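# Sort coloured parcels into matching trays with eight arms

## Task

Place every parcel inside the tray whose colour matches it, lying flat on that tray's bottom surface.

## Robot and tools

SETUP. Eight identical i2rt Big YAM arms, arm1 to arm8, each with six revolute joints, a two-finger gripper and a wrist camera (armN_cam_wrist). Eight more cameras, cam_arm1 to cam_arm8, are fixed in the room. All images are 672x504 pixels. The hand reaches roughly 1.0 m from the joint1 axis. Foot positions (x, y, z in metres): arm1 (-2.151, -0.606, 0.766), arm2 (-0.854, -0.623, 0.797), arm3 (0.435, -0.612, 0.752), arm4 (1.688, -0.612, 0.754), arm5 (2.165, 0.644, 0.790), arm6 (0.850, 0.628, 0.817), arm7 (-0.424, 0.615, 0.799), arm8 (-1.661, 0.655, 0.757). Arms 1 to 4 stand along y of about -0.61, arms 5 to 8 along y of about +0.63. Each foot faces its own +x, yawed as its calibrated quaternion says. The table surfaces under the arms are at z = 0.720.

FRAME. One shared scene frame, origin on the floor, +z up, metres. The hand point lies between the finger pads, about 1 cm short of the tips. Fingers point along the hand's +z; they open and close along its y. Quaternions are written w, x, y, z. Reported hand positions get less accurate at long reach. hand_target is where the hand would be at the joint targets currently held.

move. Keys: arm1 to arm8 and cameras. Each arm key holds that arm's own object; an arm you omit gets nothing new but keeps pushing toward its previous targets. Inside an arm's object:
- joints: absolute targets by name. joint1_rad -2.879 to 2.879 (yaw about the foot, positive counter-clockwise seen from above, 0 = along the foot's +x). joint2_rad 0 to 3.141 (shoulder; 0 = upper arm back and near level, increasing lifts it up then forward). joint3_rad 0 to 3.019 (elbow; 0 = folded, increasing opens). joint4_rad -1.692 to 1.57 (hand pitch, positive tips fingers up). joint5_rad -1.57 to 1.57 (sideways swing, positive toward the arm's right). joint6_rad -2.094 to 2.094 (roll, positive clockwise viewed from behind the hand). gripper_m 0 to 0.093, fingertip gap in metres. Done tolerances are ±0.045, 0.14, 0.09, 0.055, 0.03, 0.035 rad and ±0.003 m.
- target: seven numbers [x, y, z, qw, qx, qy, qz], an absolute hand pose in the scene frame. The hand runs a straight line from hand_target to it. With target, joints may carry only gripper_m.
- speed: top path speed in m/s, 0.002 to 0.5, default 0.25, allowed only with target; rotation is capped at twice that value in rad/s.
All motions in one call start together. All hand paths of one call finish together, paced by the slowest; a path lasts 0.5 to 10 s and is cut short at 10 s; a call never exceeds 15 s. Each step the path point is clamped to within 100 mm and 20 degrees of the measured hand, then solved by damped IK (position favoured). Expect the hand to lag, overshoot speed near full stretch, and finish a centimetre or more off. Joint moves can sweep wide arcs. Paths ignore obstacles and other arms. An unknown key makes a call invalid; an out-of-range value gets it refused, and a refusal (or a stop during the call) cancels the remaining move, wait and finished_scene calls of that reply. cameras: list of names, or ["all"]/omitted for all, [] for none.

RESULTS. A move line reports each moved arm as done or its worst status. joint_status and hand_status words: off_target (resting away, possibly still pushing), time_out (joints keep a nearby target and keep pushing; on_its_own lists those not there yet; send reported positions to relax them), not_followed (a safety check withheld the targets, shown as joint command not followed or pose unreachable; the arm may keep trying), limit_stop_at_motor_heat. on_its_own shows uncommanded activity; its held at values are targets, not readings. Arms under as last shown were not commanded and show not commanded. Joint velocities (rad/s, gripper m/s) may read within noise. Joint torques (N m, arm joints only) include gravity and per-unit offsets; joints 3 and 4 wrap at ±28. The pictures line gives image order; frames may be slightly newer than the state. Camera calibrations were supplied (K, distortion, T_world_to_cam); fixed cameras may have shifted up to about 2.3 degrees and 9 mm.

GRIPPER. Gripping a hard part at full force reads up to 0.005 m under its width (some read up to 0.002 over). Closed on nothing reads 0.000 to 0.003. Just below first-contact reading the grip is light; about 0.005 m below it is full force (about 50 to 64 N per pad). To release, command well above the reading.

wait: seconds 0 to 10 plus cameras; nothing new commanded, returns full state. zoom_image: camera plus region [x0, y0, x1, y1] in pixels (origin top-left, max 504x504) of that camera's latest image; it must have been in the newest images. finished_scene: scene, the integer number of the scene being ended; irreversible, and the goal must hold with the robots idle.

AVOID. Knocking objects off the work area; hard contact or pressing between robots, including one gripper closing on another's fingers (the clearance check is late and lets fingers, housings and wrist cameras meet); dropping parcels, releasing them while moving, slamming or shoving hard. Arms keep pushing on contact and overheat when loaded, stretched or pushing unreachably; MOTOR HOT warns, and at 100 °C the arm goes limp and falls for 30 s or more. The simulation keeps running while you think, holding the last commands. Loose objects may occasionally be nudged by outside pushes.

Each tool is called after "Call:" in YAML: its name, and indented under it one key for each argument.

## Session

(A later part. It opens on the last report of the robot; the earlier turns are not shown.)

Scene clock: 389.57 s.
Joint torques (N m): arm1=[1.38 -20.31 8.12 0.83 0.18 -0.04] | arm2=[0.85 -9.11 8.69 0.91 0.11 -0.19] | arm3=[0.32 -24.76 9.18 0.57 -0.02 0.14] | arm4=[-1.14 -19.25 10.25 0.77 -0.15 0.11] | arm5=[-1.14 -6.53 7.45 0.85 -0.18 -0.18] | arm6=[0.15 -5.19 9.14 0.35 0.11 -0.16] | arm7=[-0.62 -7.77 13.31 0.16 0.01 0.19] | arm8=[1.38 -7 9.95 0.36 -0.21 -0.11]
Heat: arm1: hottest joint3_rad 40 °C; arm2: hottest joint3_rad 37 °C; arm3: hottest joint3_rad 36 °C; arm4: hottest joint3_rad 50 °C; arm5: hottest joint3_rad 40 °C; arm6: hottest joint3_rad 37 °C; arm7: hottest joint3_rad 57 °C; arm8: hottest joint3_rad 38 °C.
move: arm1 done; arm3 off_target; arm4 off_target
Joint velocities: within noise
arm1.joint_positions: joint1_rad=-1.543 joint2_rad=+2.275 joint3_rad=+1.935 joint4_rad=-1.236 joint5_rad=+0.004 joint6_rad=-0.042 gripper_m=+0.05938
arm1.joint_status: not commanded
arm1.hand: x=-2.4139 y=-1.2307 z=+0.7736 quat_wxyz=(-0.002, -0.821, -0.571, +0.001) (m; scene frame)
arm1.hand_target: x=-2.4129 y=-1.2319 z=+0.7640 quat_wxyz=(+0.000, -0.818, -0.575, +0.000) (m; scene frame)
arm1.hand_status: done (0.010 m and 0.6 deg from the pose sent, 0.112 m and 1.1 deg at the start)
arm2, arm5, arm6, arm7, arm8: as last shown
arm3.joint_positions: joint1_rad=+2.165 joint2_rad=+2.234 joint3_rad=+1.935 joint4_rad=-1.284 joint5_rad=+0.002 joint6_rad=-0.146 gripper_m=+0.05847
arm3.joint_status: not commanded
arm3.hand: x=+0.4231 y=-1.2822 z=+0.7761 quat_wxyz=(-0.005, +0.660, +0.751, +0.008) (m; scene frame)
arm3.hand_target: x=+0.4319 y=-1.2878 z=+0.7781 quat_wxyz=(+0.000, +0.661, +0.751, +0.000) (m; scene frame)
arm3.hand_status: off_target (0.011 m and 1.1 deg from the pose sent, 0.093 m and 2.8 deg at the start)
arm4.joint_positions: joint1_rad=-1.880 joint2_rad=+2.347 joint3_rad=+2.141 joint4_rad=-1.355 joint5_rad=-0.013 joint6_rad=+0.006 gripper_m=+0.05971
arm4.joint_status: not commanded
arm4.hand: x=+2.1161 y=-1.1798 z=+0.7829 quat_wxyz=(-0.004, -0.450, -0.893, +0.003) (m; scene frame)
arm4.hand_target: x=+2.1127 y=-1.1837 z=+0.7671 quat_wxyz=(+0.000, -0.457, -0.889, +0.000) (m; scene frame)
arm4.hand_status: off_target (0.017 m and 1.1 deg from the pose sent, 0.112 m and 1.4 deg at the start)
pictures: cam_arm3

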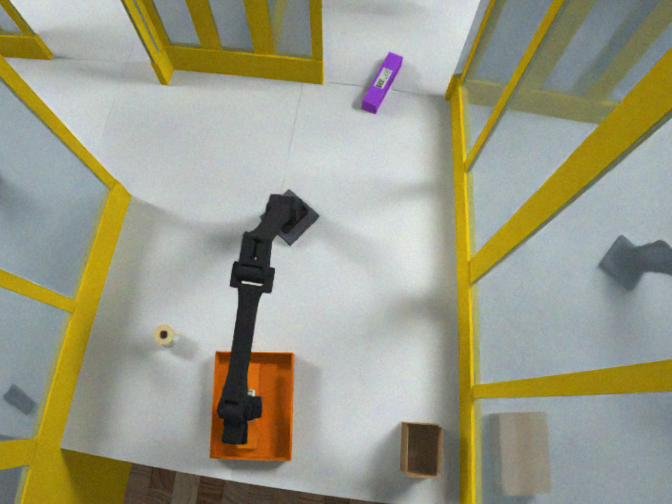

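Call:
move:
  arm4: {"target":[2.113,-1.184,0.760,0,0.4571,0.8894,0],"speed":0.08}
  arm1: {"joints":{"gripper_m":0.091}}
  arm3: {"joints":{"gripper_m":0.091}}
  cameras: []

Call:
move:
  arm4: {"joints":{"gripper_m":0.091}}
  arm1: {"target":[-2.41,-1.225,0.96,0,0.8181,0.575,0],"speed":0.35}
  arm3: {"target":[0.431,-1.28,0.96,0,0.6606,0.7507,0],"speed":0.35}
  cameras: []

Call:
move:
  arm4: {"target":[2.113,-1.175,0.96,0,0.4571,0.8894,0],"speed":0.35}
  arm1: {"joints":{"joint2_rad":1.2,"joint3_rad":1.4,"joint4_rad":-1.5,"joint5_rad":0,"joint6_rad":0}}
  arm3: {"joints":{"joint2_rad":1.4,"joint3_rad":1.4,"joint4_rad":-1.5,"joint5_rad":0,"joint6_rad":0}}
  cameras: []

Call:
move:
  arm4: {"joints":{"joint2_rad":1.2,"joint3_rad":1.4,"joint4_rad":-1.5,"joint5_rad":0,"joint6_rad":0}}
  arm3: {"joints":{"joint1_rad":-1.384}}
  cameras: []

Call:
move:
  arm3: {"target":[0.712,0.005,0.88,0,0.5807,-0.8141,0],"speed":0.4}
  cameras: ["arm3_cam_wrist","cam_arm1","cam_arm3","cam_arm4"]

Scene clock: 407.10 s.
Joint torques (N m): arm1=[1.73 -20.54 8.13 0.75 0.15 -0.06] | arm2=[0.85 -9.11 8.69 0.91 0.11 -0.19] | arm3=[0.67 -24.47 9.32 0.58 -0.01 0.13] | arm4=[-1.14 -18.9 9.52 0.79 -0.15 0.12] | arm5=[-0.97 -6.36 7.41 0.87 -0.24 -0.14] | arm6=[0.15 -5.19 9.13 0.35 0.11 -0.16] | arm7=[-0.85 -7.88 13.37 0.12 0.01 0.2] | arm8=[1.26 -6.83 9.98 0.36 -0.17 -0.12]
Heat: arm1: hottest joint3_rad 40 °C; arm2: hottest joint3_rad 37 °C; arm3: hottest joint2_rad 38 °C; arm4: hottest joint3_rad 49 °C; arm5: hottest joint3_rad 40 °C; arm6: hottest joint3_rad 37 °C; arm7: hottest joint3_rad 58 °C; arm8: hottest joint3_rad 38 °C.
move: arm1 done; arm3 done; arm4 off_target
Joint velocities: within noise
arm1.joint_positions: joint1_rad=-1.543 joint2_rad=+2.275 joint3_rad=+1.935 joint4_rad=-1.236 joint5_rad=+0.004 joint6_rad=-0.042 gripper_m=+0.09088
arm1.joint_status: all done
arm1.hand: x=-2.4139 y=-1.2307 z=+0.7736 quat_wxyz=(-0.002, -0.821, -0.571, +0.001) (m; scene frame)
arm1.hand_target: x=-2.4129 y=-1.2319 z=+0.7640 quat_wxyz=(+0.000, -0.818, -0.575, +0.000) (m; scene frame)
arm1.hand_status: not commanded
arm2, arm5, arm6, arm7, arm8: as last shown
arm3.joint_positions: joint1_rad=+2.165 joint2_rad=+2.234 joint3_rad=+1.935 joint4_rad=-1.284 joint5_rad=+0.002 joint6_rad=-0.146 gripper_m=+0.09097
arm3.joint_status: all done
arm3.hand: x=+0.4231 y=-1.2822 z=+0.7761 quat_wxyz=(-0.005, +0.660, +0.751, +0.008) (m; scene frame)
arm3.hand_target: x=+0.4319 y=-1.2878 z=+0.7781 quat_wxyz=(+0.000, +0.661, +0.751, +0.000) (m; scene frame)
arm3.hand_status: not commanded
arm4.joint_positions: joint1_rad=-1.880 joint2_rad=+2.347 joint3_rad=+2.141 joint4_rad=-1.341 joint5_rad=-0.013 joint6_rad=+0.006 gripper_m=+0.05971
arm4.joint_status: not commanded
arm4.hand: x=+2.1182 y=-1.1826 z=+0.7830 quat_wxyz=(-0.010, -0.450, -0.893, +0.006) (m; scene frame)
arm4.hand_target: x=+2.1126 y=-1.1835 z=+0.7603 quat_wxyz=(+0.000, -0.457, -0.889, +0.000) (m; scene frame)
arm4.hand_status: off_target (0.024 m and 1.6 deg from the pose sent, 0.024 m and 1.1 deg at the start)
pictures: none
No camera images: "cameras" was empty.

Scene clock: 408.83 s.
Joint torques (N m): arm1=[1.73 -19.6 12.62 -0.18 0.16 -0.04] | arm2=[0.85 -9.11 8.69 0.91 0.11 -0.19] | arm3=[0.67 -22.77 14.26 -0.36 -0.03 0.12] | arm4=[-1.14 -18.9 9.52 0.79 -0.15 0.11] | arm5=[-1.55 -6.36 7.45 0.95 -0.19 -0.12] | arm6=[0.09 -5.13 9.14 0.36 0.11 -0.16] | arm7=[-0.79 -7.88 13.33 0.1 0 0.2] | arm8=[1.32 -6.89 9.99 0.36 -0.18 -0.1]
Heat: arm1: hottest joint3_rad 41 °C; arm2: hottest joint3_rad 37 °C; arm3: hottest joint2_rad 38 °C; arm4: hottest joint3_rad 49 °C; arm5: hottest joint3_rad 40 °C; arm6: hottest joint3_rad 37 °C; arm7: hottest joint3_rad 58 °C; arm8: hottest joint3_rad 38 °C.
move: arm1 off_target; arm3 off_target; arm4 done
Joint velocities: within noise
arm1.joint_positions: joint1_rad=-1.543 joint2_rad=+2.157 joint3_rad=+2.204 joint4_rad=-1.647 joint5_rad=+0.004 joint6_rad=-0.042 gripper_m=+0.09089
arm1.joint_status: not commanded
arm1.hand: x=-2.4086 y=-1.2147 z=+0.9518 quat_wxyz=(+0.004, -0.821, -0.571, -0.010) (m; scene frame)
arm1.hand_target: x=-2.4097 y=-1.2245 z=+0.9599 quat_wxyz=(+0.000, -0.818, -0.575, +0.000) (m; scene frame)
arm1.hand_status: off_target (0.013 m and 1.3 deg from the pose sent, 0.187 m and 0.6 deg at the start; pose on its path clipped on 6 of 52 steps)
arm2, arm5, arm6, arm7, arm8: as last shown
arm3.joint_positions: joint1_rad=+2.165 joint2_rad=+2.132 joint3_rad=+2.209 joint4_rad=-1.672 joint5_rad=+0.002 joint6_rad=-0.146 gripper_m=+0.09097
arm3.joint_status: not commanded
arm3.hand: x=+0.4224 y=-1.2686 z=+0.9461 quat_wxyz=(-0.009, +0.660, +0.751, +0.013) (m; scene frame)
arm3.hand_target: x=+0.4309 y=-1.2789 z=+0.9599 quat_wxyz=(+0.001, +0.661, +0.751, -0.001) (m; scene frame)
arm3.hand_status: off_target (0.020 m and 1.7 deg from the pose sent, 0.184 m and 1.1 deg at the start; pose on its path clipped on 14 of 52 steps; a joint's target at an end of its range on 16 of 52 steps)
arm4.joint_positions: joint1_rad=-1.880 joint2_rad=+2.347 joint3_rad=+2.141 joint4_rad=-1.341 joint5_rad=-0.013 joint6_rad=+0.006 gripper_m=+0.09090
arm4.joint_status: all done
arm4.hand: x=+2.1182 y=-1.1826 z=+0.7830 quat_wxyz=(-0.010, -0.450, -0.893, +0.006) (m; scene frame)
arm4.hand_target: x=+2.1126 y=-1.1835 z=+0.7603 quat_wxyz=(+0.000, -0.457, -0.889, +0.000) (m; scene frame)
arm4.hand_status: not commanded
pictures: none
No camera images: "cameras" was empty.

Scene clock: 410.50 s.
Joint torques (N m): arm1=[1.55 -6.59 8.27 1.11 -0.03 0.09] | arm2=[0.91 -9.05 8.69 0.91 0.11 -0.19] | arm3=[0.67 -13.68 9.84 0.7 -0.21 0.13] | arm4=[-0.85 -18.2 13.75 -0.09 -0.14 0.11] | arm5=[-1.85 -5.77 7.5 0.98 -0.2 -0.13] | arm6=[0.09 -5.25 9.14 0.38 0.11 -0.16] | arm7=[-0.85 -7.77 13.33 0.12 0.02 0.2] | arm8=[1.44 -6.95 9.98 0.38 -0.18 -0.1]
Heat: arm1: hottest joint3_rad 40 °C; arm2: hottest joint3_rad 37 °C; arm3: hottest joint2_rad 38 °C; arm4: hottest joint3_rad 49 °C; arm5: hottest joint3_rad 40 °C; arm6: hottest joint3_rad 37 °C; arm7: hottest joint3_rad 58 °C; arm8: hottest joint3_rad 38 °C.
move: arm1 done; arm3 done; arm4 off_target
Joint velocities: within noise
arm1.joint_positions: joint1_rad=-1.543 joint2_rad=+1.196 joint3_rad=+1.409 joint4_rad=-1.511 joint5_rad=+0.003 joint6_rad=-0.008 gripper_m=+0.09089
arm1.joint_status: all done
arm1.hand: x=-2.3024 y=-0.9582 z=+1.1211 quat_wxyz=(-0.079, -0.822, -0.551, +0.116) (m; scene frame)
arm1.hand_target: x=-2.3009 y=-0.9610 z=+1.1161 quat_wxyz=(-0.080, -0.823, -0.550, +0.114) (m; scene frame)
arm1.hand_status: not commanded
arm2, arm5, arm6, arm8: as last shown
arm3.joint_positions: joint1_rad=+2.165 joint2_rad=+1.404 joint3_rad=+1.394 joint4_rad=-1.514 joint5_rad=+0.002 joint6_rad=-0.016 gripper_m=+0.09097
arm3.joint_status: all done
arm3.hand: x=+0.4260 y=-1.0326 z=+1.0153 quat_wxyz=(+0.016, +0.707, +0.707, -0.014) (m; scene frame)
arm3.hand_target: x=+0.4322 y=-1.0372 z=+1.0192 quat_wxyz=(+0.025, +0.708, +0.706, -0.021) (m; scene frame)
arm3.hand_status: not commanded
arm4.joint_positions: joint1_rad=-1.880 joint2_rad=+2.233 joint3_rad=+2.402 joint4_rad=-1.684 joint5_rad=-0.013 joint6_rad=+0.010 gripper_m=+0.09090
arm4.joint_status: not commanded
arm4.hand: x=+2.1103 y=-1.1674 z=+0.9607 quat_wxyz=(-0.025, -0.451, -0.892, +0.014) (m; scene frame)
arm4.hand_target: x=+2.1125 y=-1.1744 z=+0.9594 quat_wxyz=(-0.028, -0.457, -0.889, +0.014) (m; scene frame)
arm4.hand_status: off_target (0.008 m and 3.4 deg from the pose sent, 0.177 m and 1.6 deg at the start; pose on its path clipped on 9 of 50 steps; a joint's target at an end of its range on 29 of 50 steps)
arm7.joint_positions: joint1_rad=-1.048 joint2_rad=+1.205 joint3_rad=+1.368 joint4_rad=-1.489 joint5_rad=-0.002 joint6_rad=-0.009 gripper_m=+0.09396
arm7.joint_status: not commanded
arm7.hand: x=-0.4688 y=+0.2306 z=+1.1300 quat_wxyz=(-0.080, -0.739, -0.663, +0.090) (m; scene frame)
arm7.hand_target: x=-0.4715 y=+0.2289 z=+1.1453 quat_wxyz=(-0.088, -0.742, -0.656, +0.100) (m; scene frame)
arm7.hand_status: not commanded
pictures: none
No camera images: "cameras" was empty.

Scene clock: 413.10 s.
Joint torques (N m): arm1=[1.73 -6.77 8.32 1.18 -0.02 0.06] | arm2=[0.85 -9.11 8.69 0.9 0.11 -0.19] | arm3=[-1.38 -15.27 9.8 0.08 -0.18 0.11] | arm4=[-0.56 -6.89 10.21 1.22 0.03 -0.03] | arm5=[-1.55 -6.42 7.5 0.9 -0.21 -0.13] | arm6=[0.15 -5.3 9.16 0.35 0.11 -0.16] | arm7=[-0.97 -7.82 13.33 0.09 0.02 0.21] | arm8=[1.49 -6.71 9.92 0.42 -0.2 -0.11]
Heat: arm1: hottest joint3_rad 40 °C; arm2: hottest joint3_rad 37 °C; arm3: hottest joint2_rad 37 °C; arm4: hottest joint3_rad 49 °C; arm5: hottest joint3_rad 40 °C; arm6: hottest joint3_rad 37 °C; arm7: hottest joint3_rad 58 °C; arm8: hottest joint3_rad 38 °C.
move: arm3 done; arm4 done
Joint velocities: within noise
arm1, arm2, arm5, arm6, arm7, arm8: as last shown
arm3.joint_positions: joint1_rad=-1.374 joint2_rad=+1.428 joint3_rad=+1.394 joint4_rad=-1.496 joint5_rad=+0.002 joint6_rad=-0.014 gripper_m=+0.09103
arm3.joint_status: all done
arm3.hand: x=+0.6063 y=-0.2226 z=+1.0114 quat_wxyz=(-0.022, +0.553, -0.833, -0.011) (m; scene frame)
arm3.hand_target: x=+0.6085 y=-0.2272 z=+1.0250 quat_wxyz=(-0.034, +0.542, -0.839, -0.020) (m; scene frame)
arm3.hand_status: not commanded
arm4.joint_positions: joint1_rad=-1.880 joint2_rad=+1.202 joint3_rad=+1.404 joint4_rad=-1.511 joint5_rad=-0.002 joint6_rad=+0.008 gripper_m=+0.09090
arm4.joint_status: all done
arm4.hand: x=+1.9235 y=-0.9176 z=+1.1014 quat_wxyz=(-0.115, -0.446, -0.885, +0.064) (m; scene frame)
arm4.hand_target: x=+1.9228 y=-0.9199 z=+1.1010 quat_wxyz=(-0.118, -0.444, -0.886, +0.068) (m; scene frame)
arm4.hand_status: not commanded
pictures: none
No camera images: "cameras" was empty.

Scene clock: 415.03 s.
Joint torques (N m): arm1=[1.73 -6.48 8.24 1.22 -0.02 0.08] | arm2=[0.85 -9.11 8.69 0.9 0.11 -0.19] | arm3=[-1.44 -22.83 14.2 -0.38 -0.26 -0.22] | arm4=[-0.56 -6.83 10.21 1.21 0.02 -0.03] | arm5=[-1.49 -6.3 7.47 0.88 -0.2 -0.14] | arm6=[0.21 -5.19 9.16 0.36 0.11 -0.16] | arm7=[-0.85 -8 13.38 0.1 0.01 0.21] | arm8=[1.44 -6.77 9.96 0.35 -0.18 -0.1]
Heat: arm1: hottest joint3_rad 40 °C; arm2: hottest joint3_rad 37 °C; arm3: hottest joint2_rad 37 °C; arm4: hottest joint3_rad 49 °C; arm5: hottest joint3_rad 40 °C; arm6: hottest joint3_rad 37 °C; arm7: hottest joint3_rad 58 °C; arm8: hottest joint3_rad 38 °C.
move: arm3 off_target
Joint velocities: within noise
arm1, arm2, arm4, arm5, arm6, arm7, arm8: as last shown
arm3.joint_positions: joint1_rad=-1.374 joint2_rad=+2.175 joint3_rad=+2.052 joint4_rad=-1.485 joint5_rad=+0.002 joint6_rad=-0.074 gripper_m=+0.09103
arm3.joint_status: not commanded
arm3.hand: x=+0.7018 y=-0.0060 z=+0.8678 quat_wxyz=(+0.012, +0.577, -0.816, +0.010) (m; scene frame)
arm3.hand_target: x=+0.7117 y=+0.0041 z=+0.8801 quat_wxyz=(-0.001, +0.581, -0.814, +0.000) (m; scene frame)
arm3.hand_status: off_target (0.019 m and 1.8 deg from the pose sent, 0.283 m and 4.8 deg at the start)
pictures: arm3_cam_wrist, cam_arm1, cam_arm3, cam_arm4
camera_calibration:
arm3_cam_wrist: T_world_to_cam=[[0.94132, -0.337304, 0.0119596, -0.674186], [-0.27512, -0.746291, 0.606102, -0.331563], [-0.195515, -0.573826, -0.795297, 0.947982], [0, 0, 0, 1]] pos_world=[0.72875, 0.0691284, 0.962951]

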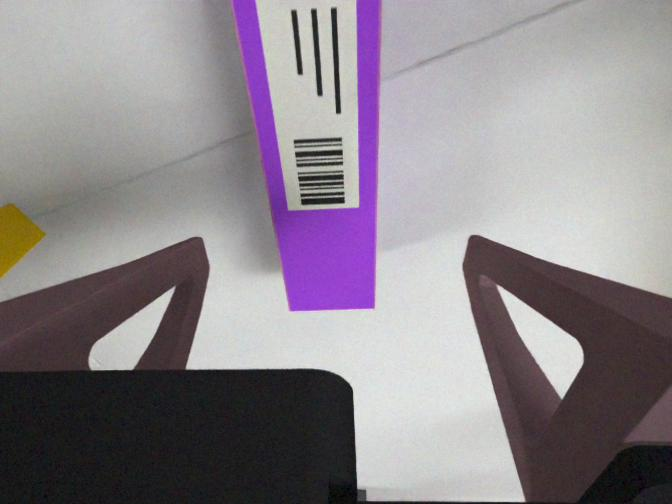

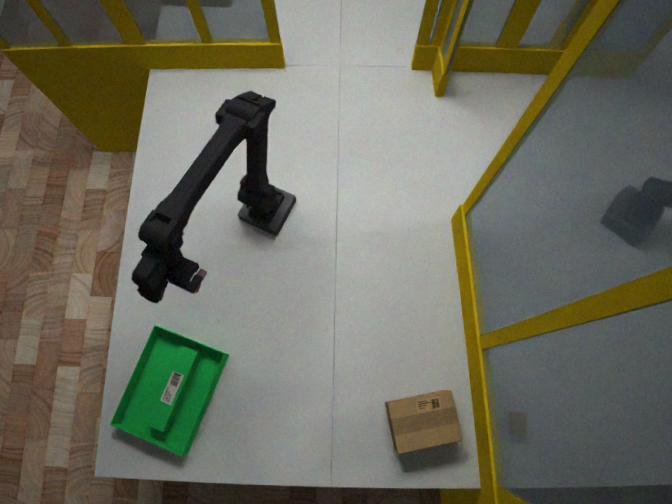

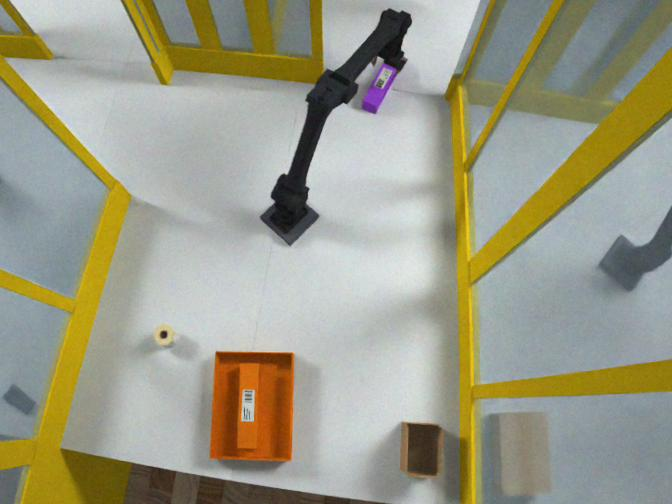

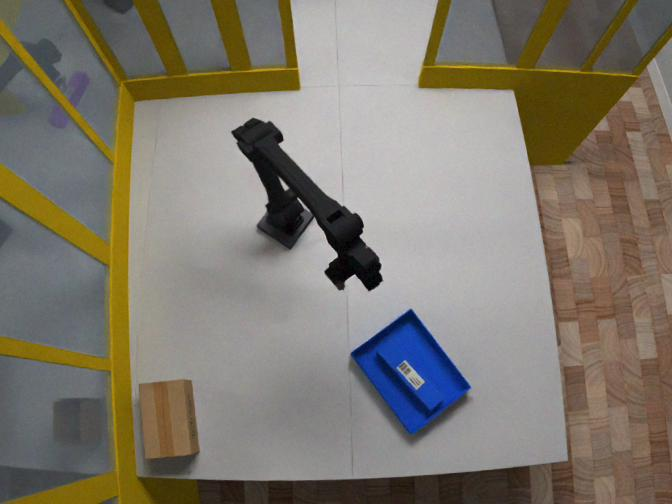

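Call:
move:
  arm3: {"target":[0.707,0.008,0.772,0,0.5807,-0.8141,0],"speed":0.15}
  cameras: ["arm3_cam_wrist"]

Call:
move:
  arm3: {"joints":{"gripper_m":0.05}}
  cameras: []

Call:
move:
  arm3: {"target":[0.70,-0.02,0.95,0,0.5807,-0.8141,0],"speed":0.35}
  cameras: []

Call:
move:
  arm3: {"joints":{"joint2_rad":1.5,"joint3_rad":1.5,"joint4_rad":-1.5,"joint5_rad":0,"joint6_rad":0}}
  cameras: []

Call:
move:
  arm3: {"joints":{"joint1_rad":0.165}}
  cameras: []

Call:
move:
  arm3: {"target":[-0.215,-0.30,0.88,0,1,0,0],"speed":0.4}
  cameras: []

Call:
move:
  arm3: {"target":[-0.215,-0.30,0.776,0,1,0,0],"speed":0.15}
  cameras: ["cam_arm3","arm3_cam_wrist"]

Scene clock: 433.03 s.
Joint torques (N m): arm1=[1.79 -6.42 8.29 1.21 -0.02 0.08] | arm2=[0.85 -9.11 8.69 0.9 0.11 -0.19] | arm3=[-0.67 -24.18 9.39 0.58 -0.28 -0.12] | arm4=[-0.56 -6.83 10.21 1.22 0.02 -0.03] | arm5=[-1.32 -6.36 7.5 0.98 -0.21 -0.15] | arm6=[0.21 -5.25 9.16 0.36 0.1 -0.16] | arm7=[-0.79 -7.88 13.33 0.03 0.01 0.21] | arm8=[1.2 -6.95 9.98 0.36 -0.17 -0.1]
Heat: arm1: hottest joint3_rad 38 °C; arm2: hottest joint3_rad 37 °C; arm3: hottest joint3_rad 39 °C; arm4: hottest joint3_rad 47 °C; arm5: hottest joint3_rad 40 °C; arm6: hottest joint3_rad 37 °C; arm7: hottest joint3_rad 58 °C; arm8: hottest joint3_rad 38 °C.
move: arm3 done
Joint velocities: within noise
arm1, arm2, arm4, arm5, arm6, arm7, arm8: as last shown
arm3.joint_positions: joint1_rad=-1.374 joint2_rad=+2.262 joint3_rad=+1.940 joint4_rad=-1.278 joint5_rad=+0.001 joint6_rad=-0.074 gripper_m=+0.09103
arm3.joint_status: not commanded
arm3.hand: x=+0.7055 y=+0.0018 z=+0.7692 quat_wxyz=(+0.008, +0.577, -0.816, +0.007) (m; scene frame)
arm3.hand_target: x=+0.7070 y=+0.0079 z=+0.7721 quat_wxyz=(+0.000, +0.581, -0.814, +0.000) (m; scene frame)
arm3.hand_status: done (0.007 m and 1.3 deg from the pose sent, 0.097 m and 1.8 deg at the start)
pictures: arm3_cam_wrist
camera_calibration:
arm3_cam_wrist: T_world_to_cam=[[0.941299, -0.337357, 0.0121485, -0.673963], [-0.276825, -0.750807, 0.599714, -0.258814], [-0.193196, -0.567873, -0.800122, 0.876809], [0, 0, 0, 1]] pos_world=[0.732151, 0.076231, 0.864957]

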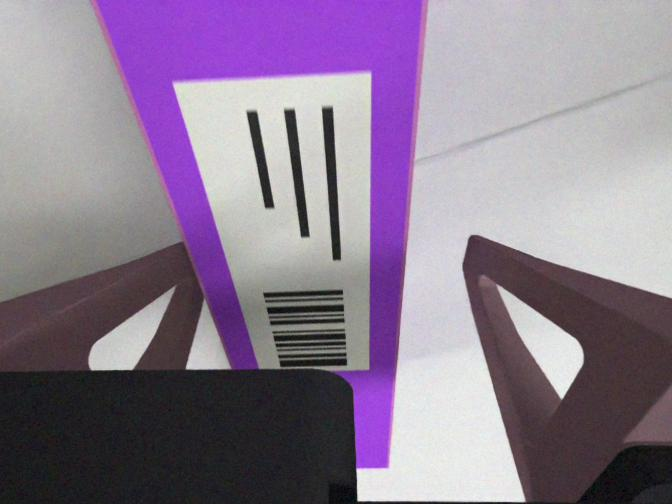

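Scene clock: 433.63 s.
Joint torques (N m): arm1=[1.73 -6.59 8.32 1.26 -0.04 0.05] | arm2=[0.85 -9.05 8.69 0.9 0.11 -0.19] | arm3=[-0.67 -24.53 9.36 0.58 -0.24 -0.11] | arm4=[-0.56 -6.89 10.21 1.22 0.02 -0.03] | arm5=[-1.79 -6.18 7.56 0.87 -0.19 -0.13] | arm6=[0.15 -5.19 9.13 0.36 0.11 -0.16] | arm7=[-0.73 -7.82 13.35 0.12 0 0.2] | arm8=[1.38 -7.12 10 0.36 -0.2 -0.1]
Heat: arm1: hottest joint3_rad 38 °C; arm2: hottest joint3_rad 37 °C; arm3: hottest joint3_rad 39 °C; arm4: hottest joint3_rad 47 °C; arm5: hottest joint3_rad 40 °C; arm6: hottest joint3_rad 37 °C; arm7: hottest joint3_rad 58 °C; arm8: hottest joint3_rad 38 °C.
move: arm3 off_target
Joint velocities: within noise
arm1, arm4, arm7: as last shown
arm2.joint_positions: joint1_rad=-1.208 joint2_rad=+1.195 joint3_rad=+1.400 joint4_rad=-1.497 joint5_rad=-0.003 joint6_rad=+0.013 gripper_m=+0.09194
arm2.joint_status: not commanded
arm2.hand: x=-0.7403 y=-0.2527 z=+1.1471 quat_wxyz=(-0.111, +0.583, -0.800, -0.085) (m; scene frame)
arm2.hand_target: x=-0.7427 y=-0.2516 z=+1.1448 quat_wxyz=(-0.108, +0.592, -0.794, -0.081) (m; scene frame)
arm2.hand_status: not commanded
arm3.joint_positions: joint1_rad=-1.374 joint2_rad=+2.262 joint3_rad=+1.940 joint4_rad=-1.278 joint5_rad=+0.001 joint6_rad=-0.075 gripper_m=+0.05883
arm3.joint_status: gripper_m off_target (ended at +0.05886, target +0.05000)
arm3.hand: x=+0.7054 y=+0.0019 z=+0.7692 quat_wxyz=(+0.008, +0.578, -0.816, +0.007) (m; scene frame)
arm3.hand_target: x=+0.7070 y=+0.0079 z=+0.7721 quat_wxyz=(+0.000, +0.581, -0.814, +0.000) (m; scene frame)
arm3.hand_status: not commanded
arm5.joint_positions: joint1_rad=+0.706 joint2_rad=+1.200 joint3_rad=+1.394 joint4_rad=-1.504 joint5_rad=+0.002 joint6_rad=+0.010 gripper_m=+0.09189
arm5.joint_status: not commanded
arm5.hand: x=+1.8146 y=+0.4762 z=+1.1321 quat_wxyz=(+0.026, +0.968, +0.214, -0.124) (m; scene frame)
arm5.hand_target: x=+1.8119 y=+0.4776 z=+1.1349 quat_wxyz=(+0.027, +0.967, +0.216, -0.129) (m; scene frame)
arm5.hand_status: not commanded
arm6.joint_positions: joint1_rad=-0.309 joint2_rad=+1.194 joint3_rad=+1.394 joint4_rad=-1.493 joint5_rad=-0.002 joint6_rad=+0.007 gripper_m=+0.09190
arm6.joint_status: not commanded
arm6.hand: x=+1.0829 y=+0.3182 z=+1.1644 quat_wxyz=(-0.125, -0.446, -0.884, +0.061) (m; scene frame)
arm6.hand_target: x=+1.0859 y=+0.3198 z=+1.1640 quat_wxyz=(-0.121, -0.439, -0.888, +0.060) (m; scene frame)
arm6.hand_status: not commanded
arm8.joint_positions: joint1_rad=-0.494 joint2_rad=+1.192 joint3_rad=+1.403 joint4_rad=-1.500 joint5_rad=+0.003 joint6_rad=+0.008 gripper_m=+0.09194
arm8.joint_status: not commanded
arm8.hand: x=-2.0061 y=+0.4810 z=+1.1089 quat_wxyz=(-0.032, -0.964, -0.227, +0.137) (m; scene frame)
arm8.hand_target: x=-2.0082 y=+0.4821 z=+1.1048 quat_wxyz=(-0.031, -0.964, -0.228, +0.132) (m; scene frame)
arm8.hand_status: not commanded
pictures: none
No camera images: "cameras" was empty.

Scene clock: 435.23 s.
Joint torques (N m): arm1=[1.67 -6.24 8.27 1.18 -0.03 0.1] | arm2=[0.85 -9.05 8.69 0.9 0.11 -0.19] | arm3=[-1.2 -23.65 14.54 -0.36 -0.21 -0.21] | arm4=[-0.56 -6.83 10.21 1.22 0.02 -0.03] | arm5=[-1.2 -6.18 7.42 0.98 -0.22 -0.12] | arm6=[0.09 -5.19 9.14 0.36 0.11 -0.15] | arm7=[-0.97 -7.94 13.31 0.12 0.01 0.21] | arm8=[1.32 -6.77 10.02 0.35 -0.19 -0.11]
Heat: arm1: hottest joint3_rad 38 °C; arm2: hottest joint3_rad 37 °C; arm3: hottest joint3_rad 39 °C; arm4: hottest joint3_rad 47 °C; arm5: hottest joint3_rad 40 °C; arm6: hottest joint3_rad 37 °C; arm7: hottest joint3_rad 58 °C; arm8: hottest joint3_rad 38 °C.
move: arm3 off_target
Joint velocities: within noise
arm1, arm2, arm4, arm5, arm6, arm7, arm8: as last shown
arm3.joint_positions: joint1_rad=-1.374 joint2_rad=+2.095 joint3_rad=+2.060 joint4_rad=-1.600 joint5_rad=+0.001 joint6_rad=-0.075 gripper_m=+0.05883
arm3.joint_status: not commanded
arm3.hand: x=+0.6907 y=-0.0304 z=+0.9220 quat_wxyz=(+0.023, +0.577, -0.816, +0.016) (m; scene frame)
arm3.hand_target: x=+0.6994 y=-0.0215 z=+0.9500 quat_wxyz=(-0.001, +0.581, -0.814, +0.000) (m; scene frame)
arm3.hand_status: off_target (0.031 m and 3.3 deg from the pose sent, 0.182 m and 1.3 deg at the start; pose on its path clipped on 11 of 48 steps)
arm8.joint_positions: joint1_rad=-0.494 joint2_rad=+1.192 joint3_rad=+1.403 joint4_rad=-1.500 joint5_rad=+0.003 joint6_rad=+0.007 gripper_m=+0.09194
pictures: none
No camera images: "cameras" was empty.

Scene clock: 436.80 s.
Joint torques (N m): arm1=[1.67 -6.83 8.27 1.22 -0.03 0.08] | arm2=[0.85 -9.11 8.69 0.92 0.11 -0.19] | arm3=[-1.2 -14.27 9.62 0.7 -0.13 0.12] | arm4=[-0.56 -6.83 10.21 1.22 0.02 -0.03] | arm5=[-1.49 -6.24 7.5 0.9 -0.19 -0.16] | arm6=[0.15 -5.25 9.16 0.35 0.11 -0.16] | arm7=[-0.73 -7.82 13.31 0.09 0 0.2] | arm8=[1.2 -6.77 10.02 0.4 -0.18 -0.1]
Heat: arm1: hottest joint3_rad 38 °C; arm2: hottest joint3_rad 37 °C; arm3: hottest joint3_rad 38 °C; arm4: hottest joint3_rad 47 °C; arm5: hottest joint3_rad 40 °C; arm6: hottest joint3_rad 37 °C; arm7: hottest joint3_rad 58 °C; arm8: hottest joint3_rad 38 °C.
move: arm3 done
Joint velocities: within noise
arm1, arm2, arm4, arm5, arm6, arm7, arm8: as last shown
arm3.joint_positions: joint1_rad=-1.374 joint2_rad=+1.499 joint3_rad=+1.494 joint4_rad=-1.514 joint5_rad=+0.001 joint6_rad=-0.016 gripper_m=+0.05883
arm3.joint_status: all done
arm3.hand: x=+0.6182 y=-0.1950 z=+1.0210 quat_wxyz=(-0.026, +0.553, -0.833, -0.015) (m; scene frame)
arm3.hand_target: x=+0.6232 y=-0.1919 z=+1.0229 quat_wxyz=(-0.034, +0.543, -0.839, -0.020) (m; scene frame)
arm3.hand_status: not commanded
pictures: none
No camera images: "cameras" was empty.

Scene clock: 438.67 s.
Joint torques (N m): arm1=[1.85 -6.42 8.27 1.24 -0.03 0.09] | arm2=[0.91 -9.11 8.69 0.9 0.11 -0.19] | arm3=[-0.21 -15.27 9.8 0.42 -0.1 0.09] | arm4=[-0.56 -6.83 10.21 1.22 0.03 -0.03] | arm5=[-1.55 -6.77 7.49 0.99 -0.17 -0.17] | arm6=[0.15 -5.25 9.16 0.36 0.11 -0.16] | arm7=[-0.91 -7.82 13.37 0.08 0.01 0.2] | arm8=[1.38 -6.77 10.03 0.34 -0.2 -0.1]
Heat: arm1: hottest joint3_rad 38 °C; arm2: hottest joint3_rad 37 °C; arm3: hottest joint3_rad 38 °C; arm4: hottest joint3_rad 47 °C; arm5: hottest joint3_rad 40 °C; arm6: hottest joint3_rad 37 °C; arm7: hottest joint3_rad 58 °C; arm8: hottest joint3_rad 38 °C.
move: arm3 done
Joint velocities: within noise
arm1, arm2, arm4, arm5, arm6, arm7, arm8: as last shown
arm3.joint_positions: joint1_rad=+0.157 joint2_rad=+1.509 joint3_rad=+1.494 joint4_rad=-1.505 joint5_rad=-0.001 joint6_rad=-0.012 gripper_m=+0.05879
arm3.joint_status: all done
arm3.hand: x=+0.0200 y=-0.4111 z=+1.0119 quat_wxyz=(-0.009, +0.975, -0.219, -0.023) (m; scene frame)
arm3.hand_target: x=+0.0171 y=-0.4137 z=+1.0182 quat_wxyz=(-0.011, +0.975, -0.221, -0.032) (m; scene frame)
arm3.hand_status: not commanded
pictures: none
No camera images: "cameras" was empty.

Scene clock: 441.03 s.
Joint torques (N m): arm1=[1.79 -6.48 8.25 1.24 -0.06 0.09] | arm2=[0.85 -9.11 8.69 0.91 0.11 -0.19] | arm3=[-0.26 -25.11 14.35 -0.31 -0.3 -0.22] | arm4=[-0.56 -6.83 10.21 1.21 0.02 -0.03] | arm5=[-1.61 -6.12 7.42 1.01 -0.22 -0.12] | arm6=[0.15 -5.19 9.14 0.34 0.1 -0.16] | arm7=[-0.73 -7.82 13.37 0.09 0.01 0.2] | arm8=[1.32 -6.83 10 0.38 -0.19 -0.13]
Heat: arm1: hottest joint3_rad 37 °C; arm2: hottest joint3_rad 37 °C; arm3: hottest joint3_rad 38 °C; arm4: hottest joint3_rad 47 °C; arm5: hottest joint3_rad 40 °C; arm6: hottest joint3_rad 37 °C; arm7: hottest joint3_rad 58 °C; arm8: hottest joint3_rad 38 °C.
move: arm3 off_target
Joint velocities: within noise
arm1.joint_positions: joint1_rad=-1.543 joint2_rad=+1.196 joint3_rad=+1.409 joint4_rad=-1.511 joint5_rad=+0.003 joint6_rad=-0.008 gripper_m=+0.09089
arm1.joint_status: not commanded
arm1.hand: x=-2.3024 y=-0.9582 z=+1.1211 quat_wxyz=(-0.079, -0.822, -0.551, +0.116) (m; scene frame)
arm1.hand_target: x=-2.3009 y=-0.9610 z=+1.1161 quat_wxyz=(-0.080, -0.823, -0.550, +0.114) (m; scene frame)
arm1.hand_status: not commanded
arm2, arm4, arm5, arm6, arm8: as last shown
arm3.joint_positions: joint1_rad=+0.157 joint2_rad=+2.349 joint3_rad=+2.365 joint4_rad=-1.623 joint5_rad=-0.003 joint6_rad=-0.433 gripper_m=+0.05880
arm3.joint_status: not commanded
arm3.hand: x=-0.2027 y=-0.3017 z=+0.8628 quat_wxyz=(+0.006, +1.000, -0.010, +0.018) (m; scene frame)
arm3.hand_target: x=-0.2140 y=-0.3004 z=+0.8801 quat_wxyz=(-0.001, +1.000, +0.000, -0.001) (m; scene frame)
arm3.hand_status: off_target (0.021 m and 2.5 deg from the pose sent, 0.292 m and 25.4 deg at the start)
arm7.joint_positions: joint1_rad=-1.048 joint2_rad=+1.205 joint3_rad=+1.368 joint4_rad=-1.489 joint5_rad=-0.002 joint6_rad=-0.009 gripper_m=+0.09396
arm7.joint_status: not commanded
arm7.hand: x=-0.4688 y=+0.2306 z=+1.1300 quat_wxyz=(-0.080, -0.739, -0.663, +0.090) (m; scene frame)
arm7.hand_target: x=-0.4715 y=+0.2289 z=+1.1453 quat_wxyz=(-0.088, -0.742, -0.656, +0.100) (m; scene frame)
arm7.hand_status: not commanded
pictures: none
No camera images: "cameras" was empty.

Scene clock: 442.40 s.
Joint torques (N m): arm1=[1.49 -6.59 8.28 1.25 -0.05 0.08] | arm2=[0.91 -9.11 8.69 0.91 0.11 -0.19] | arm3=[-0.44 -26.52 9.44 0.58 -0.31 -0.22] | arm4=[-0.56 -6.83 10.22 1.21 0.03 -0.03] | arm5=[-1.49 -6.18 7.43 0.87 -0.18 -0.16] | arm6=[0.15 -5.13 9.13 0.36 0.11 -0.17] | arm7=[-0.67 -7.77 13.35 0.12 0.01 0.2] | arm8=[1.44 -7 10.03 0.4 -0.19 -0.1]
Heat: arm1: hottest joint3_rad 37 °C; arm2: hottest joint3_rad 37 °C; arm3: hottest joint3_rad 38 °C; arm4: hottest joint3_rad 47 °C; arm5: hottest joint3_rad 40 °C; arm6: hottest joint3_rad 37 °C; arm7: hottest joint3_rad 58 °C; arm8: hottest joint3_rad 38 °C.
move: arm3 done
Joint velocities: within noise
arm1, arm2, arm5, arm6, arm7, arm8: as last shown
arm3.joint_positions: joint1_rad=+0.157 joint2_rad=+2.388 joint3_rad=+2.204 joint4_rad=-1.404 joint5_rad=-0.003 joint6_rad=-0.433 gripper_m=+0.05880
arm3.joint_status: not commanded
arm3.hand: x=-0.2081 y=-0.2983 z=+0.7743 quat_wxyz=(+0.002, +1.000, -0.010, +0.010) (m; scene frame)
arm3.hand_target: x=-0.2149 y=-0.2999 z=+0.7762 quat_wxyz=(+0.000, +1.000, +0.000, +0.000) (m; scene frame)
arm3.hand_status: done (0.007 m and 1.7 deg from the pose sent, 0.088 m and 2.5 deg at the start)
arm4.joint_positions: joint1_rad=-1.880 joint2_rad=+1.202 joint3_rad=+1.404 joint4_rad=-1.511 joint5_rad=-0.002 joint6_rad=+0.008 gripper_m=+0.09090
arm4.joint_status: not commanded
arm4.hand: x=+1.9235 y=-0.9176 z=+1.1014 quat_wxyz=(-0.115, -0.446, -0.885, +0.064) (m; scene frame)
arm4.hand_target: x=+1.9228 y=-0.9199 z=+1.1010 quat_wxyz=(-0.118, -0.444, -0.886, +0.068) (m; scene frame)
arm4.hand_status: not commanded
pictures: arm3_cam_wrist, cam_arm3
camera_calibration:
arm3_cam_wrist: T_world_to_cam=[[0.0256446, 0.999656, 0.00545535, 0.29815], [0.801182, -0.0238162, 0.597947, -0.297453], [0.597872, -0.0109634, -0.801517, 0.865761], [0, 0, 0, 1]] pos_world=[-0.286946, -0.29564, 0.870157]

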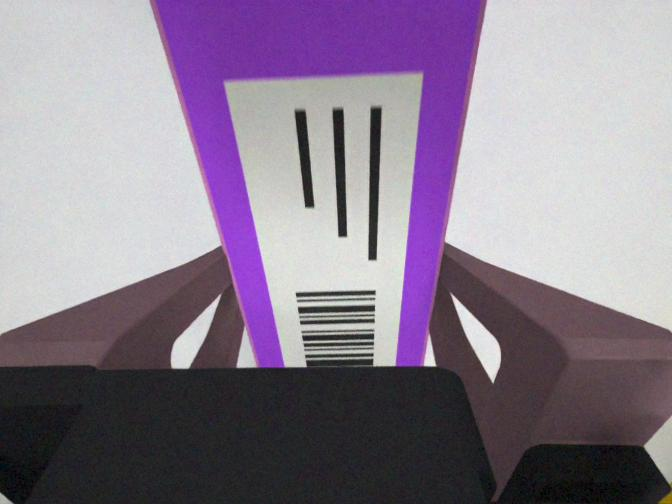

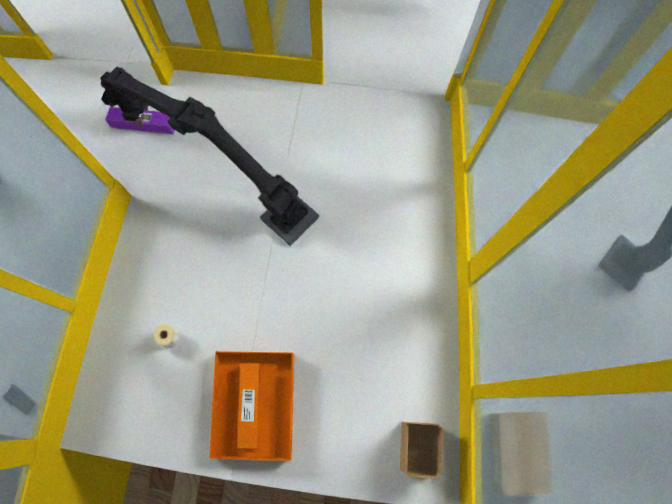

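Call:
move:
  arm3: {"target":[-0.212,-0.30,0.769,0,1,0,0],"speed":0.08}
  cameras: []

Call:
move:
  arm3: {"joints":{"gripper_m":0.092}}
  cameras: []

Call:
move:
  arm3: {"target":[-0.20,-0.305,0.95,0,1,0,0],"speed":0.4}
  cameras: []

Call:
move:
  arm3: {"joints":{"joint1_rad":1.2,"joint2_rad":1.2,"joint3_rad":1.4,"joint4_rad":-1.5,"joint5_rad":0,"joint6_rad":0}}
  arm2: {"joints":{"joint1_rad":-2.018}}
  cameras: []

Call:
move:
  arm2: {"target":[-0.208,-0.30,0.88,0,0,1,0],"speed":0.4}
  cameras: []

Call:
move:
  arm2: {"target":[-0.208,-0.30,0.772,0,0,1,0],"speed":0.15}
  cameras: ["arm2_cam_wrist"]

Scene clock: 455.80 s.
Joint torques (N m): arm1=[1.73 -6.24 8.24 1.17 -0.01 0.08] | arm2=[0.85 -9.11 8.69 0.91 0.11 -0.19] | arm3=[-0.56 -26.46 8.23 0.87 -0.31 -0.23] | arm4=[-0.56 -6.83 10.21 1.21 0.02 -0.03] | arm5=[-1.44 -6.36 7.47 0.91 -0.23 -0.14] | arm6=[0.15 -5.13 9.13 0.38 0.11 -0.16] | arm7=[-0.79 -7.88 13.38 0.09 0 0.21] | arm8=[1.14 -6.95 10 0.36 -0.2 -0.1]
Heat: arm1: hottest joint3_rad 37 °C; arm2: hottest joint3_rad 37 °C; arm3: hottest joint2_rad 39 °C; arm4: hottest joint3_rad 46 °C; arm5: hottest joint3_rad 40 °C; arm6: hottest joint3_rad 37 °C; arm7: hottest joint3_rad 58 °C; arm8: hottest joint3_rad 38 °C.
move: arm3 done
Joint velocities: within noise
arm1, arm2, arm4, arm5, arm6, arm7, arm8: as last shown
arm3.joint_positions: joint1_rad=+0.157 joint2_rad=+2.388 joint3_rad=+2.192 joint4_rad=-1.389 joint5_rad=-0.003 joint6_rad=-0.433 gripper_m=+0.05880
arm3.joint_status: not commanded
arm3.hand: x=-0.2080 y=-0.2983 z=+0.7698 quat_wxyz=(+0.002, +1.000, -0.010, +0.008) (m; scene frame)
arm3.hand_target: x=-0.2119 y=-0.2999 z=+0.7691 quat_wxyz=(+0.000, +1.000, +0.000, +0.000) (m; scene frame)
arm3.hand_status: done (0.004 m and 1.5 deg from the pose sent, 0.007 m and 1.7 deg at the start)
pictures: none
No camera images: "cameras" was empty.

Scene clock: 456.43 s.
Joint torques (N m): arm1=[1.85 -6.71 8.18 1.21 0 0.07] | arm2=[0.91 -9.11 8.69 0.91 0.11 -0.19] | arm3=[-0.44 -26.46 9.1 0.61 -0.29 -0.22] | arm4=[-0.56 -6.83 10.21 1.21 0.02 -0.03] | arm5=[-1.2 -5.95 7.57 0.84 -0.23 -0.16] | arm6=[0.15 -5.19 9.16 0.35 0.1 -0.16] | arm7=[-0.73 -7.88 13.33 0.1 0.01 0.2] | arm8=[1.2 -6.89 9.96 0.39 -0.16 -0.1]
Heat: arm1: hottest joint3_rad 37 °C; arm2: hottest joint3_rad 37 °C; arm3: hottest joint2_rad 39 °C; arm4: hottest joint3_rad 46 °C; arm5: hottest joint3_rad 40 °C; arm6: hottest joint3_rad 37 °C; arm7: hottest joint3_rad 58 °C; arm8: hottest joint3_rad 38 °C.
move: arm3 done
Joint velocities: within noise
arm1, arm2, arm4, arm5, arm6, arm7, arm8: as last shown
arm3.joint_positions: joint1_rad=+0.157 joint2_rad=+2.388 joint3_rad=+2.181 joint4_rad=-1.383 joint5_rad=-0.004 joint6_rad=-0.434 gripper_m=+0.09188
arm3.joint_status: all done
arm3.hand: x=-0.2063 y=-0.2992 z=+0.7659 quat_wxyz=(+0.003, +1.000, -0.010, +0.010) (m; scene frame)
arm3.hand_target: x=-0.2119 y=-0.2999 z=+0.7691 quat_wxyz=(+0.000, +1.000, +0.000, +0.000) (m; scene frame)
arm3.hand_status: not commanded
pictures: none
No camera images: "cameras" was empty.

Scene clock: 457.97 s.
Joint torques (N m): arm1=[1.85 -6.89 8.21 1.24 -0.01 0.04] | arm2=[0.91 -9.05 8.69 0.91 0.11 -0.19] | arm3=[-0.67 -26.05 14.15 -0.32 -0.3 -0.22] | arm4=[-0.56 -6.83 10.21 1.21 0.02 -0.03] | arm5=[-0.85 -6.18 7.46 0.69 -0.2 -0.16] | arm6=[0.09 -5.25 9.14 0.36 0.11 -0.16] | arm7=[-0.79 -7.82 13.34 0.08 0 0.2] | arm8=[1.08 -6.71 10.02 0.43 -0.18 -0.09]
Heat: arm1: hottest joint3_rad 37 °C; arm2: hottest joint3_rad 37 °C; arm3: hottest joint2_rad 39 °C; arm4: hottest joint3_rad 46 °C; arm5: hottest joint3_rad 40 °C; arm6: hottest joint3_rad 37 °C; arm7: hottest joint3_rad 58 °C; arm8: hottest joint3_rad 38 °C.
move: arm3 off_target
Joint velocities: within noise
arm1, arm4, arm7: as last shown
arm2.joint_positions: joint1_rad=-1.208 joint2_rad=+1.195 joint3_rad=+1.400 joint4_rad=-1.497 joint5_rad=-0.003 joint6_rad=+0.013 gripper_m=+0.09194
arm2.joint_status: not commanded
arm2.hand: x=-0.7403 y=-0.2527 z=+1.1471 quat_wxyz=(-0.111, +0.583, -0.800, -0.085) (m; scene frame)
arm2.hand_target: x=-0.7427 y=-0.2516 z=+1.1448 quat_wxyz=(-0.108, +0.592, -0.794, -0.081) (m; scene frame)
arm2.hand_status: not commanded
arm3.joint_positions: joint1_rad=+0.157 joint2_rad=+2.267 joint3_rad=+2.363 joint4_rad=-1.672 joint5_rad=-0.004 joint6_rad=-0.437 gripper_m=+0.09197
arm3.joint_status: not commanded
arm3.hand: x=-0.1911 y=-0.3079 z=+0.9186 quat_wxyz=(+0.000, +1.000, -0.008, +0.004) (m; scene frame)
arm3.hand_target: x=-0.1982 y=-0.3057 z=+0.9494 quat_wxyz=(-0.011, +1.000, +0.000, -0.023) (m; scene frame)
arm3.hand_status: off_target (0.033 m and 1.1 deg from the pose sent, 0.184 m and 1.6 deg at the start; pose on its path clipped on 14 of 46 steps; a joint's target at an end of its range on 23 of 46 steps)
arm5.joint_positions: joint1_rad=+0.706 joint2_rad=+1.200 joint3_rad=+1.394 joint4_rad=-1.504 joint5_rad=+0.002 joint6_rad=+0.010 gripper_m=+0.09189
arm5.joint_status: not commanded
arm5.hand: x=+1.8146 y=+0.4762 z=+1.1321 quat_wxyz=(+0.026, +0.968, +0.214, -0.124) (m; scene frame)
arm5.hand_target: x=+1.8119 y=+0.4776 z=+1.1349 quat_wxyz=(+0.027, +0.967, +0.216, -0.129) (m; scene frame)
arm5.hand_status: not commanded
arm6.joint_positions: joint1_rad=-0.309 joint2_rad=+1.194 joint3_rad=+1.394 joint4_rad=-1.493 joint5_rad=-0.002 joint6_rad=+0.007 gripper_m=+0.09190
arm6.joint_status: not commanded
arm6.hand: x=+1.0829 y=+0.3182 z=+1.1644 quat_wxyz=(-0.125, -0.446, -0.884, +0.061) (m; scene frame)
arm6.hand_target: x=+1.0859 y=+0.3198 z=+1.1640 quat_wxyz=(-0.121, -0.439, -0.888, +0.060) (m; scene frame)
arm6.hand_status: not commanded
arm8.joint_positions: joint1_rad=-0.494 joint2_rad=+1.192 joint3_rad=+1.403 joint4_rad=-1.500 joint5_rad=+0.003 joint6_rad=+0.007 gripper_m=+0.09194
arm8.joint_status: not commanded
arm8.hand: x=-2.0061 y=+0.4810 z=+1.1089 quat_wxyz=(-0.032, -0.964, -0.227, +0.137) (m; scene frame)
arm8.hand_target: x=-2.0082 y=+0.4821 z=+1.1048 quat_wxyz=(-0.031, -0.964, -0.228, +0.132) (m; scene frame)
arm8.hand_status: not commanded
pictures: none
No camera images: "cameras" was empty.

Scene clock: 459.80 s.
Joint torques (N m): arm1=[1.44 -6.71 8.34 1.16 -0.04 0.08] | arm2=[-0.26 -9.11 8.69 0.9 0.06 -0.18] | arm3=[-0.73 -8.82 9.7 0.32 -0.05 -0.17] | arm4=[-0.56 -6.83 10.21 1.21 0.02 -0.03] | arm5=[-1.44 -6.83 7.54 0.9 -0.2 -0.15] | arm6=[0.15 -5.13 9.16 0.35 0.11 -0.16] | arm7=[-0.85 -7.77 13.33 0.12 0 0.21] | arm8=[1.38 -6.77 9.96 0.36 -0.17 -0.09]
Heat: arm1: hottest joint3_rad 37 °C; arm2: hottest joint3_rad 37 °C; arm3: hottest joint2_rad 39 °C; arm4: hottest joint3_rad 46 °C; arm5: hottest joint3_rad 40 °C; arm6: hottest joint3_rad 37 °C; arm7: hottest joint3_rad 58 °C; arm8: hottest joint3_rad 38 °C.
move: arm2 done; arm3 done
Joint velocities: within noise
arm1, arm4, arm5, arm6, arm7, arm8: as last shown
arm2.joint_positions: joint1_rad=-2.012 joint2_rad=+1.195 joint3_rad=+1.400 joint4_rad=-1.497 joint5_rad=-0.001 joint6_rad=+0.012 gripper_m=+0.09194
arm2.joint_status: all done
arm2.hand: x=-0.5081 y=-0.4484 z=+1.1468 quat_wxyz=(-0.135, +0.224, -0.965, -0.034) (m; scene frame)
arm2.hand_target: x=-0.5066 y=-0.4506 z=+1.1445 quat_wxyz=(-0.131, +0.227, -0.964, -0.031) (m; scene frame)
arm2.hand_status: not commanded
arm3.joint_positions: joint1_rad=+1.201 joint2_rad=+1.190 joint3_rad=+1.397 joint4_rad=-1.493 joint5_rad=-0.001 joint6_rad=+0.011 gripper_m=+0.09199
arm3.joint_status: all done
arm3.hand: x=+0.1116 y=-0.8292 z=+1.0985 quat_wxyz=(+0.041, +0.949, +0.283, -0.132) (m; scene frame)
arm3.hand_target: x=+0.1106 y=-0.8291 z=+1.0957 quat_wxyz=(+0.037, +0.949, +0.288, -0.126) (m; scene frame)
arm3.hand_status: not commanded
arm5.hand: x=+1.8146 y=+0.4762 z=+1.1321 quat_wxyz=(+0.026, +0.968, +0.215, -0.124) (m; scene frame)
pictures: none
No camera images: "cameras" was empty.

Scene clock: 462.17 s.
Joint torques (N m): arm1=[1.61 -6.48 8.38 1.29 -0.04 0.09] | arm2=[-0.09 -25.64 12.04 0.18 -0.09 0.07] | arm3=[-0.56 -8.88 9.73 0.32 -0.05 -0.16] | arm4=[-0.5 -6.83 10.21 1.21 0.03 -0.03] | arm5=[-1.85 -6.65 7.58 0.92 -0.21 -0.19] | arm6=[0.09 -5.25 9.14 0.36 0.11 -0.16] | arm7=[-0.85 -7.88 13.31 0.09 0 0.21] | arm8=[1.2 -6.83 10.02 0.4 -0.17 -0.08]
Heat: arm1: hottest joint3_rad 37 °C; arm2: hottest joint3_rad 38 °C; arm3: hottest joint2_rad 38 °C; arm4: hottest joint3_rad 46 °C; arm5: hottest joint3_rad 40 °C; arm6: hottest joint3_rad 37 °C; arm7: hottest joint3_rad 58 °C; arm8: hottest joint3_rad 38 °C.
move: arm2 done
Joint velocities: within noise
arm1, arm3, arm4, arm5, arm6, arm7, arm8: as last shown
arm2.joint_positions: joint1_rad=-2.012 joint2_rad=+2.343 joint3_rad=+2.271 joint4_rad=-1.512 joint5_rad=+0.004 joint6_rad=+0.451 gripper_m=+0.09194
arm2.joint_status: not commanded
arm2.hand: x=-0.2179 y=-0.3021 z=+0.8789 quat_wxyz=(+0.005, +0.009, -1.000, +0.004) (m; scene frame)
arm2.hand_target: x=-0.2085 y=-0.3003 z=+0.8798 quat_wxyz=(-0.001, +0.000, -1.000, +0.000) (m; scene frame)
arm2.hand_status: done (0.010 m and 1.3 deg from the pose sent, 0.428 m and 30.6 deg at the start)
pictures: none
No camera images: "cameras" was empty.

Scene clock: 463.57 s.
Joint torques (N m): arm1=[1.32 -6.95 8.31 1.22 -0.02 0.1] | arm2=[-0.15 -26.99 8.75 0.9 -0.09 0.07] | arm3=[-0.67 -8.94 9.7 0.29 -0.05 -0.17] | arm4=[-0.56 -6.83 10.21 1.22 0.02 -0.03] | arm5=[-1.26 -6.59 7.39 0.8 -0.21 -0.16] | arm6=[0.15 -5.07 9.16 0.34 0.1 -0.16] | arm7=[-0.79 -7.71 13.37 0.1 0.01 0.2] | arm8=[1.08 -6.77 9.95 0.35 -0.18 -0.09]
Heat: arm1: hottest joint3_rad 37 °C; arm2: hottest joint3_rad 38 °C; arm3: hottest joint2_rad 38 °C; arm4: hottest joint3_rad 46 °C; arm5: hottest joint3_rad 40 °C; arm6: hottest joint3_rad 37 °C; arm7: hottest joint3_rad 58 °C; arm8: hottest joint3_rad 38 °C.
move: arm2 done
Joint velocities: within noise
arm1, arm3, arm4, arm5, arm6, arm7, arm8: as last shown
arm2.joint_positions: joint1_rad=-2.012 joint2_rad=+2.425 joint3_rad=+2.156 joint4_rad=-1.308 joint5_rad=+0.004 joint6_rad=+0.451 gripper_m=+0.09194
arm2.joint_status: not commanded
arm2.hand: x=-0.2127 y=-0.2994 z=+0.7778 quat_wxyz=(+0.002, +0.009, -1.000, +0.003) (m; scene frame)
arm2.hand_target: x=-0.2081 y=-0.3001 z=+0.7720 quat_wxyz=(+0.000, +0.000, -1.000, +0.000) (m; scene frame)
arm2.hand_status: done (0.008 m and 1.1 deg from the pose sent, 0.108 m and 1.3 deg at the start)
pictures: arm2_cam_wrist
camera_calibration:
arm2_cam_wrist: T_world_to_cam=[[0.0126383, -0.999752, 0.0183304, -0.31203], [-0.809403, 0.00053522, 0.587253, -0.624387], [-0.587118, -0.0222585, -0.809196, 0.618473], [0, 0, 0, 1]] pos_world=[-0.138321, -0.297853, 0.872858]

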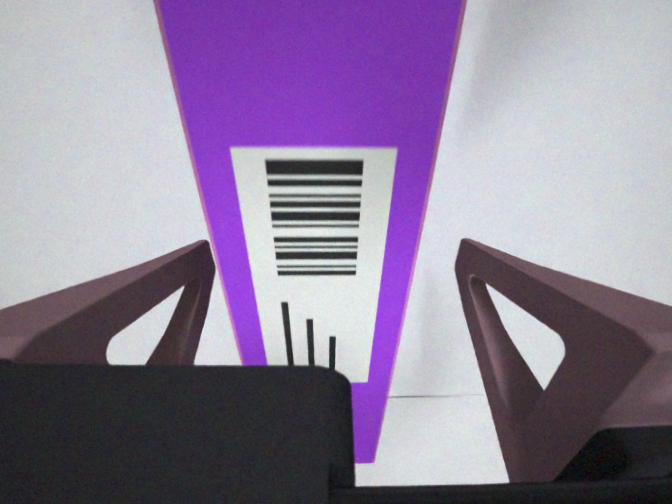

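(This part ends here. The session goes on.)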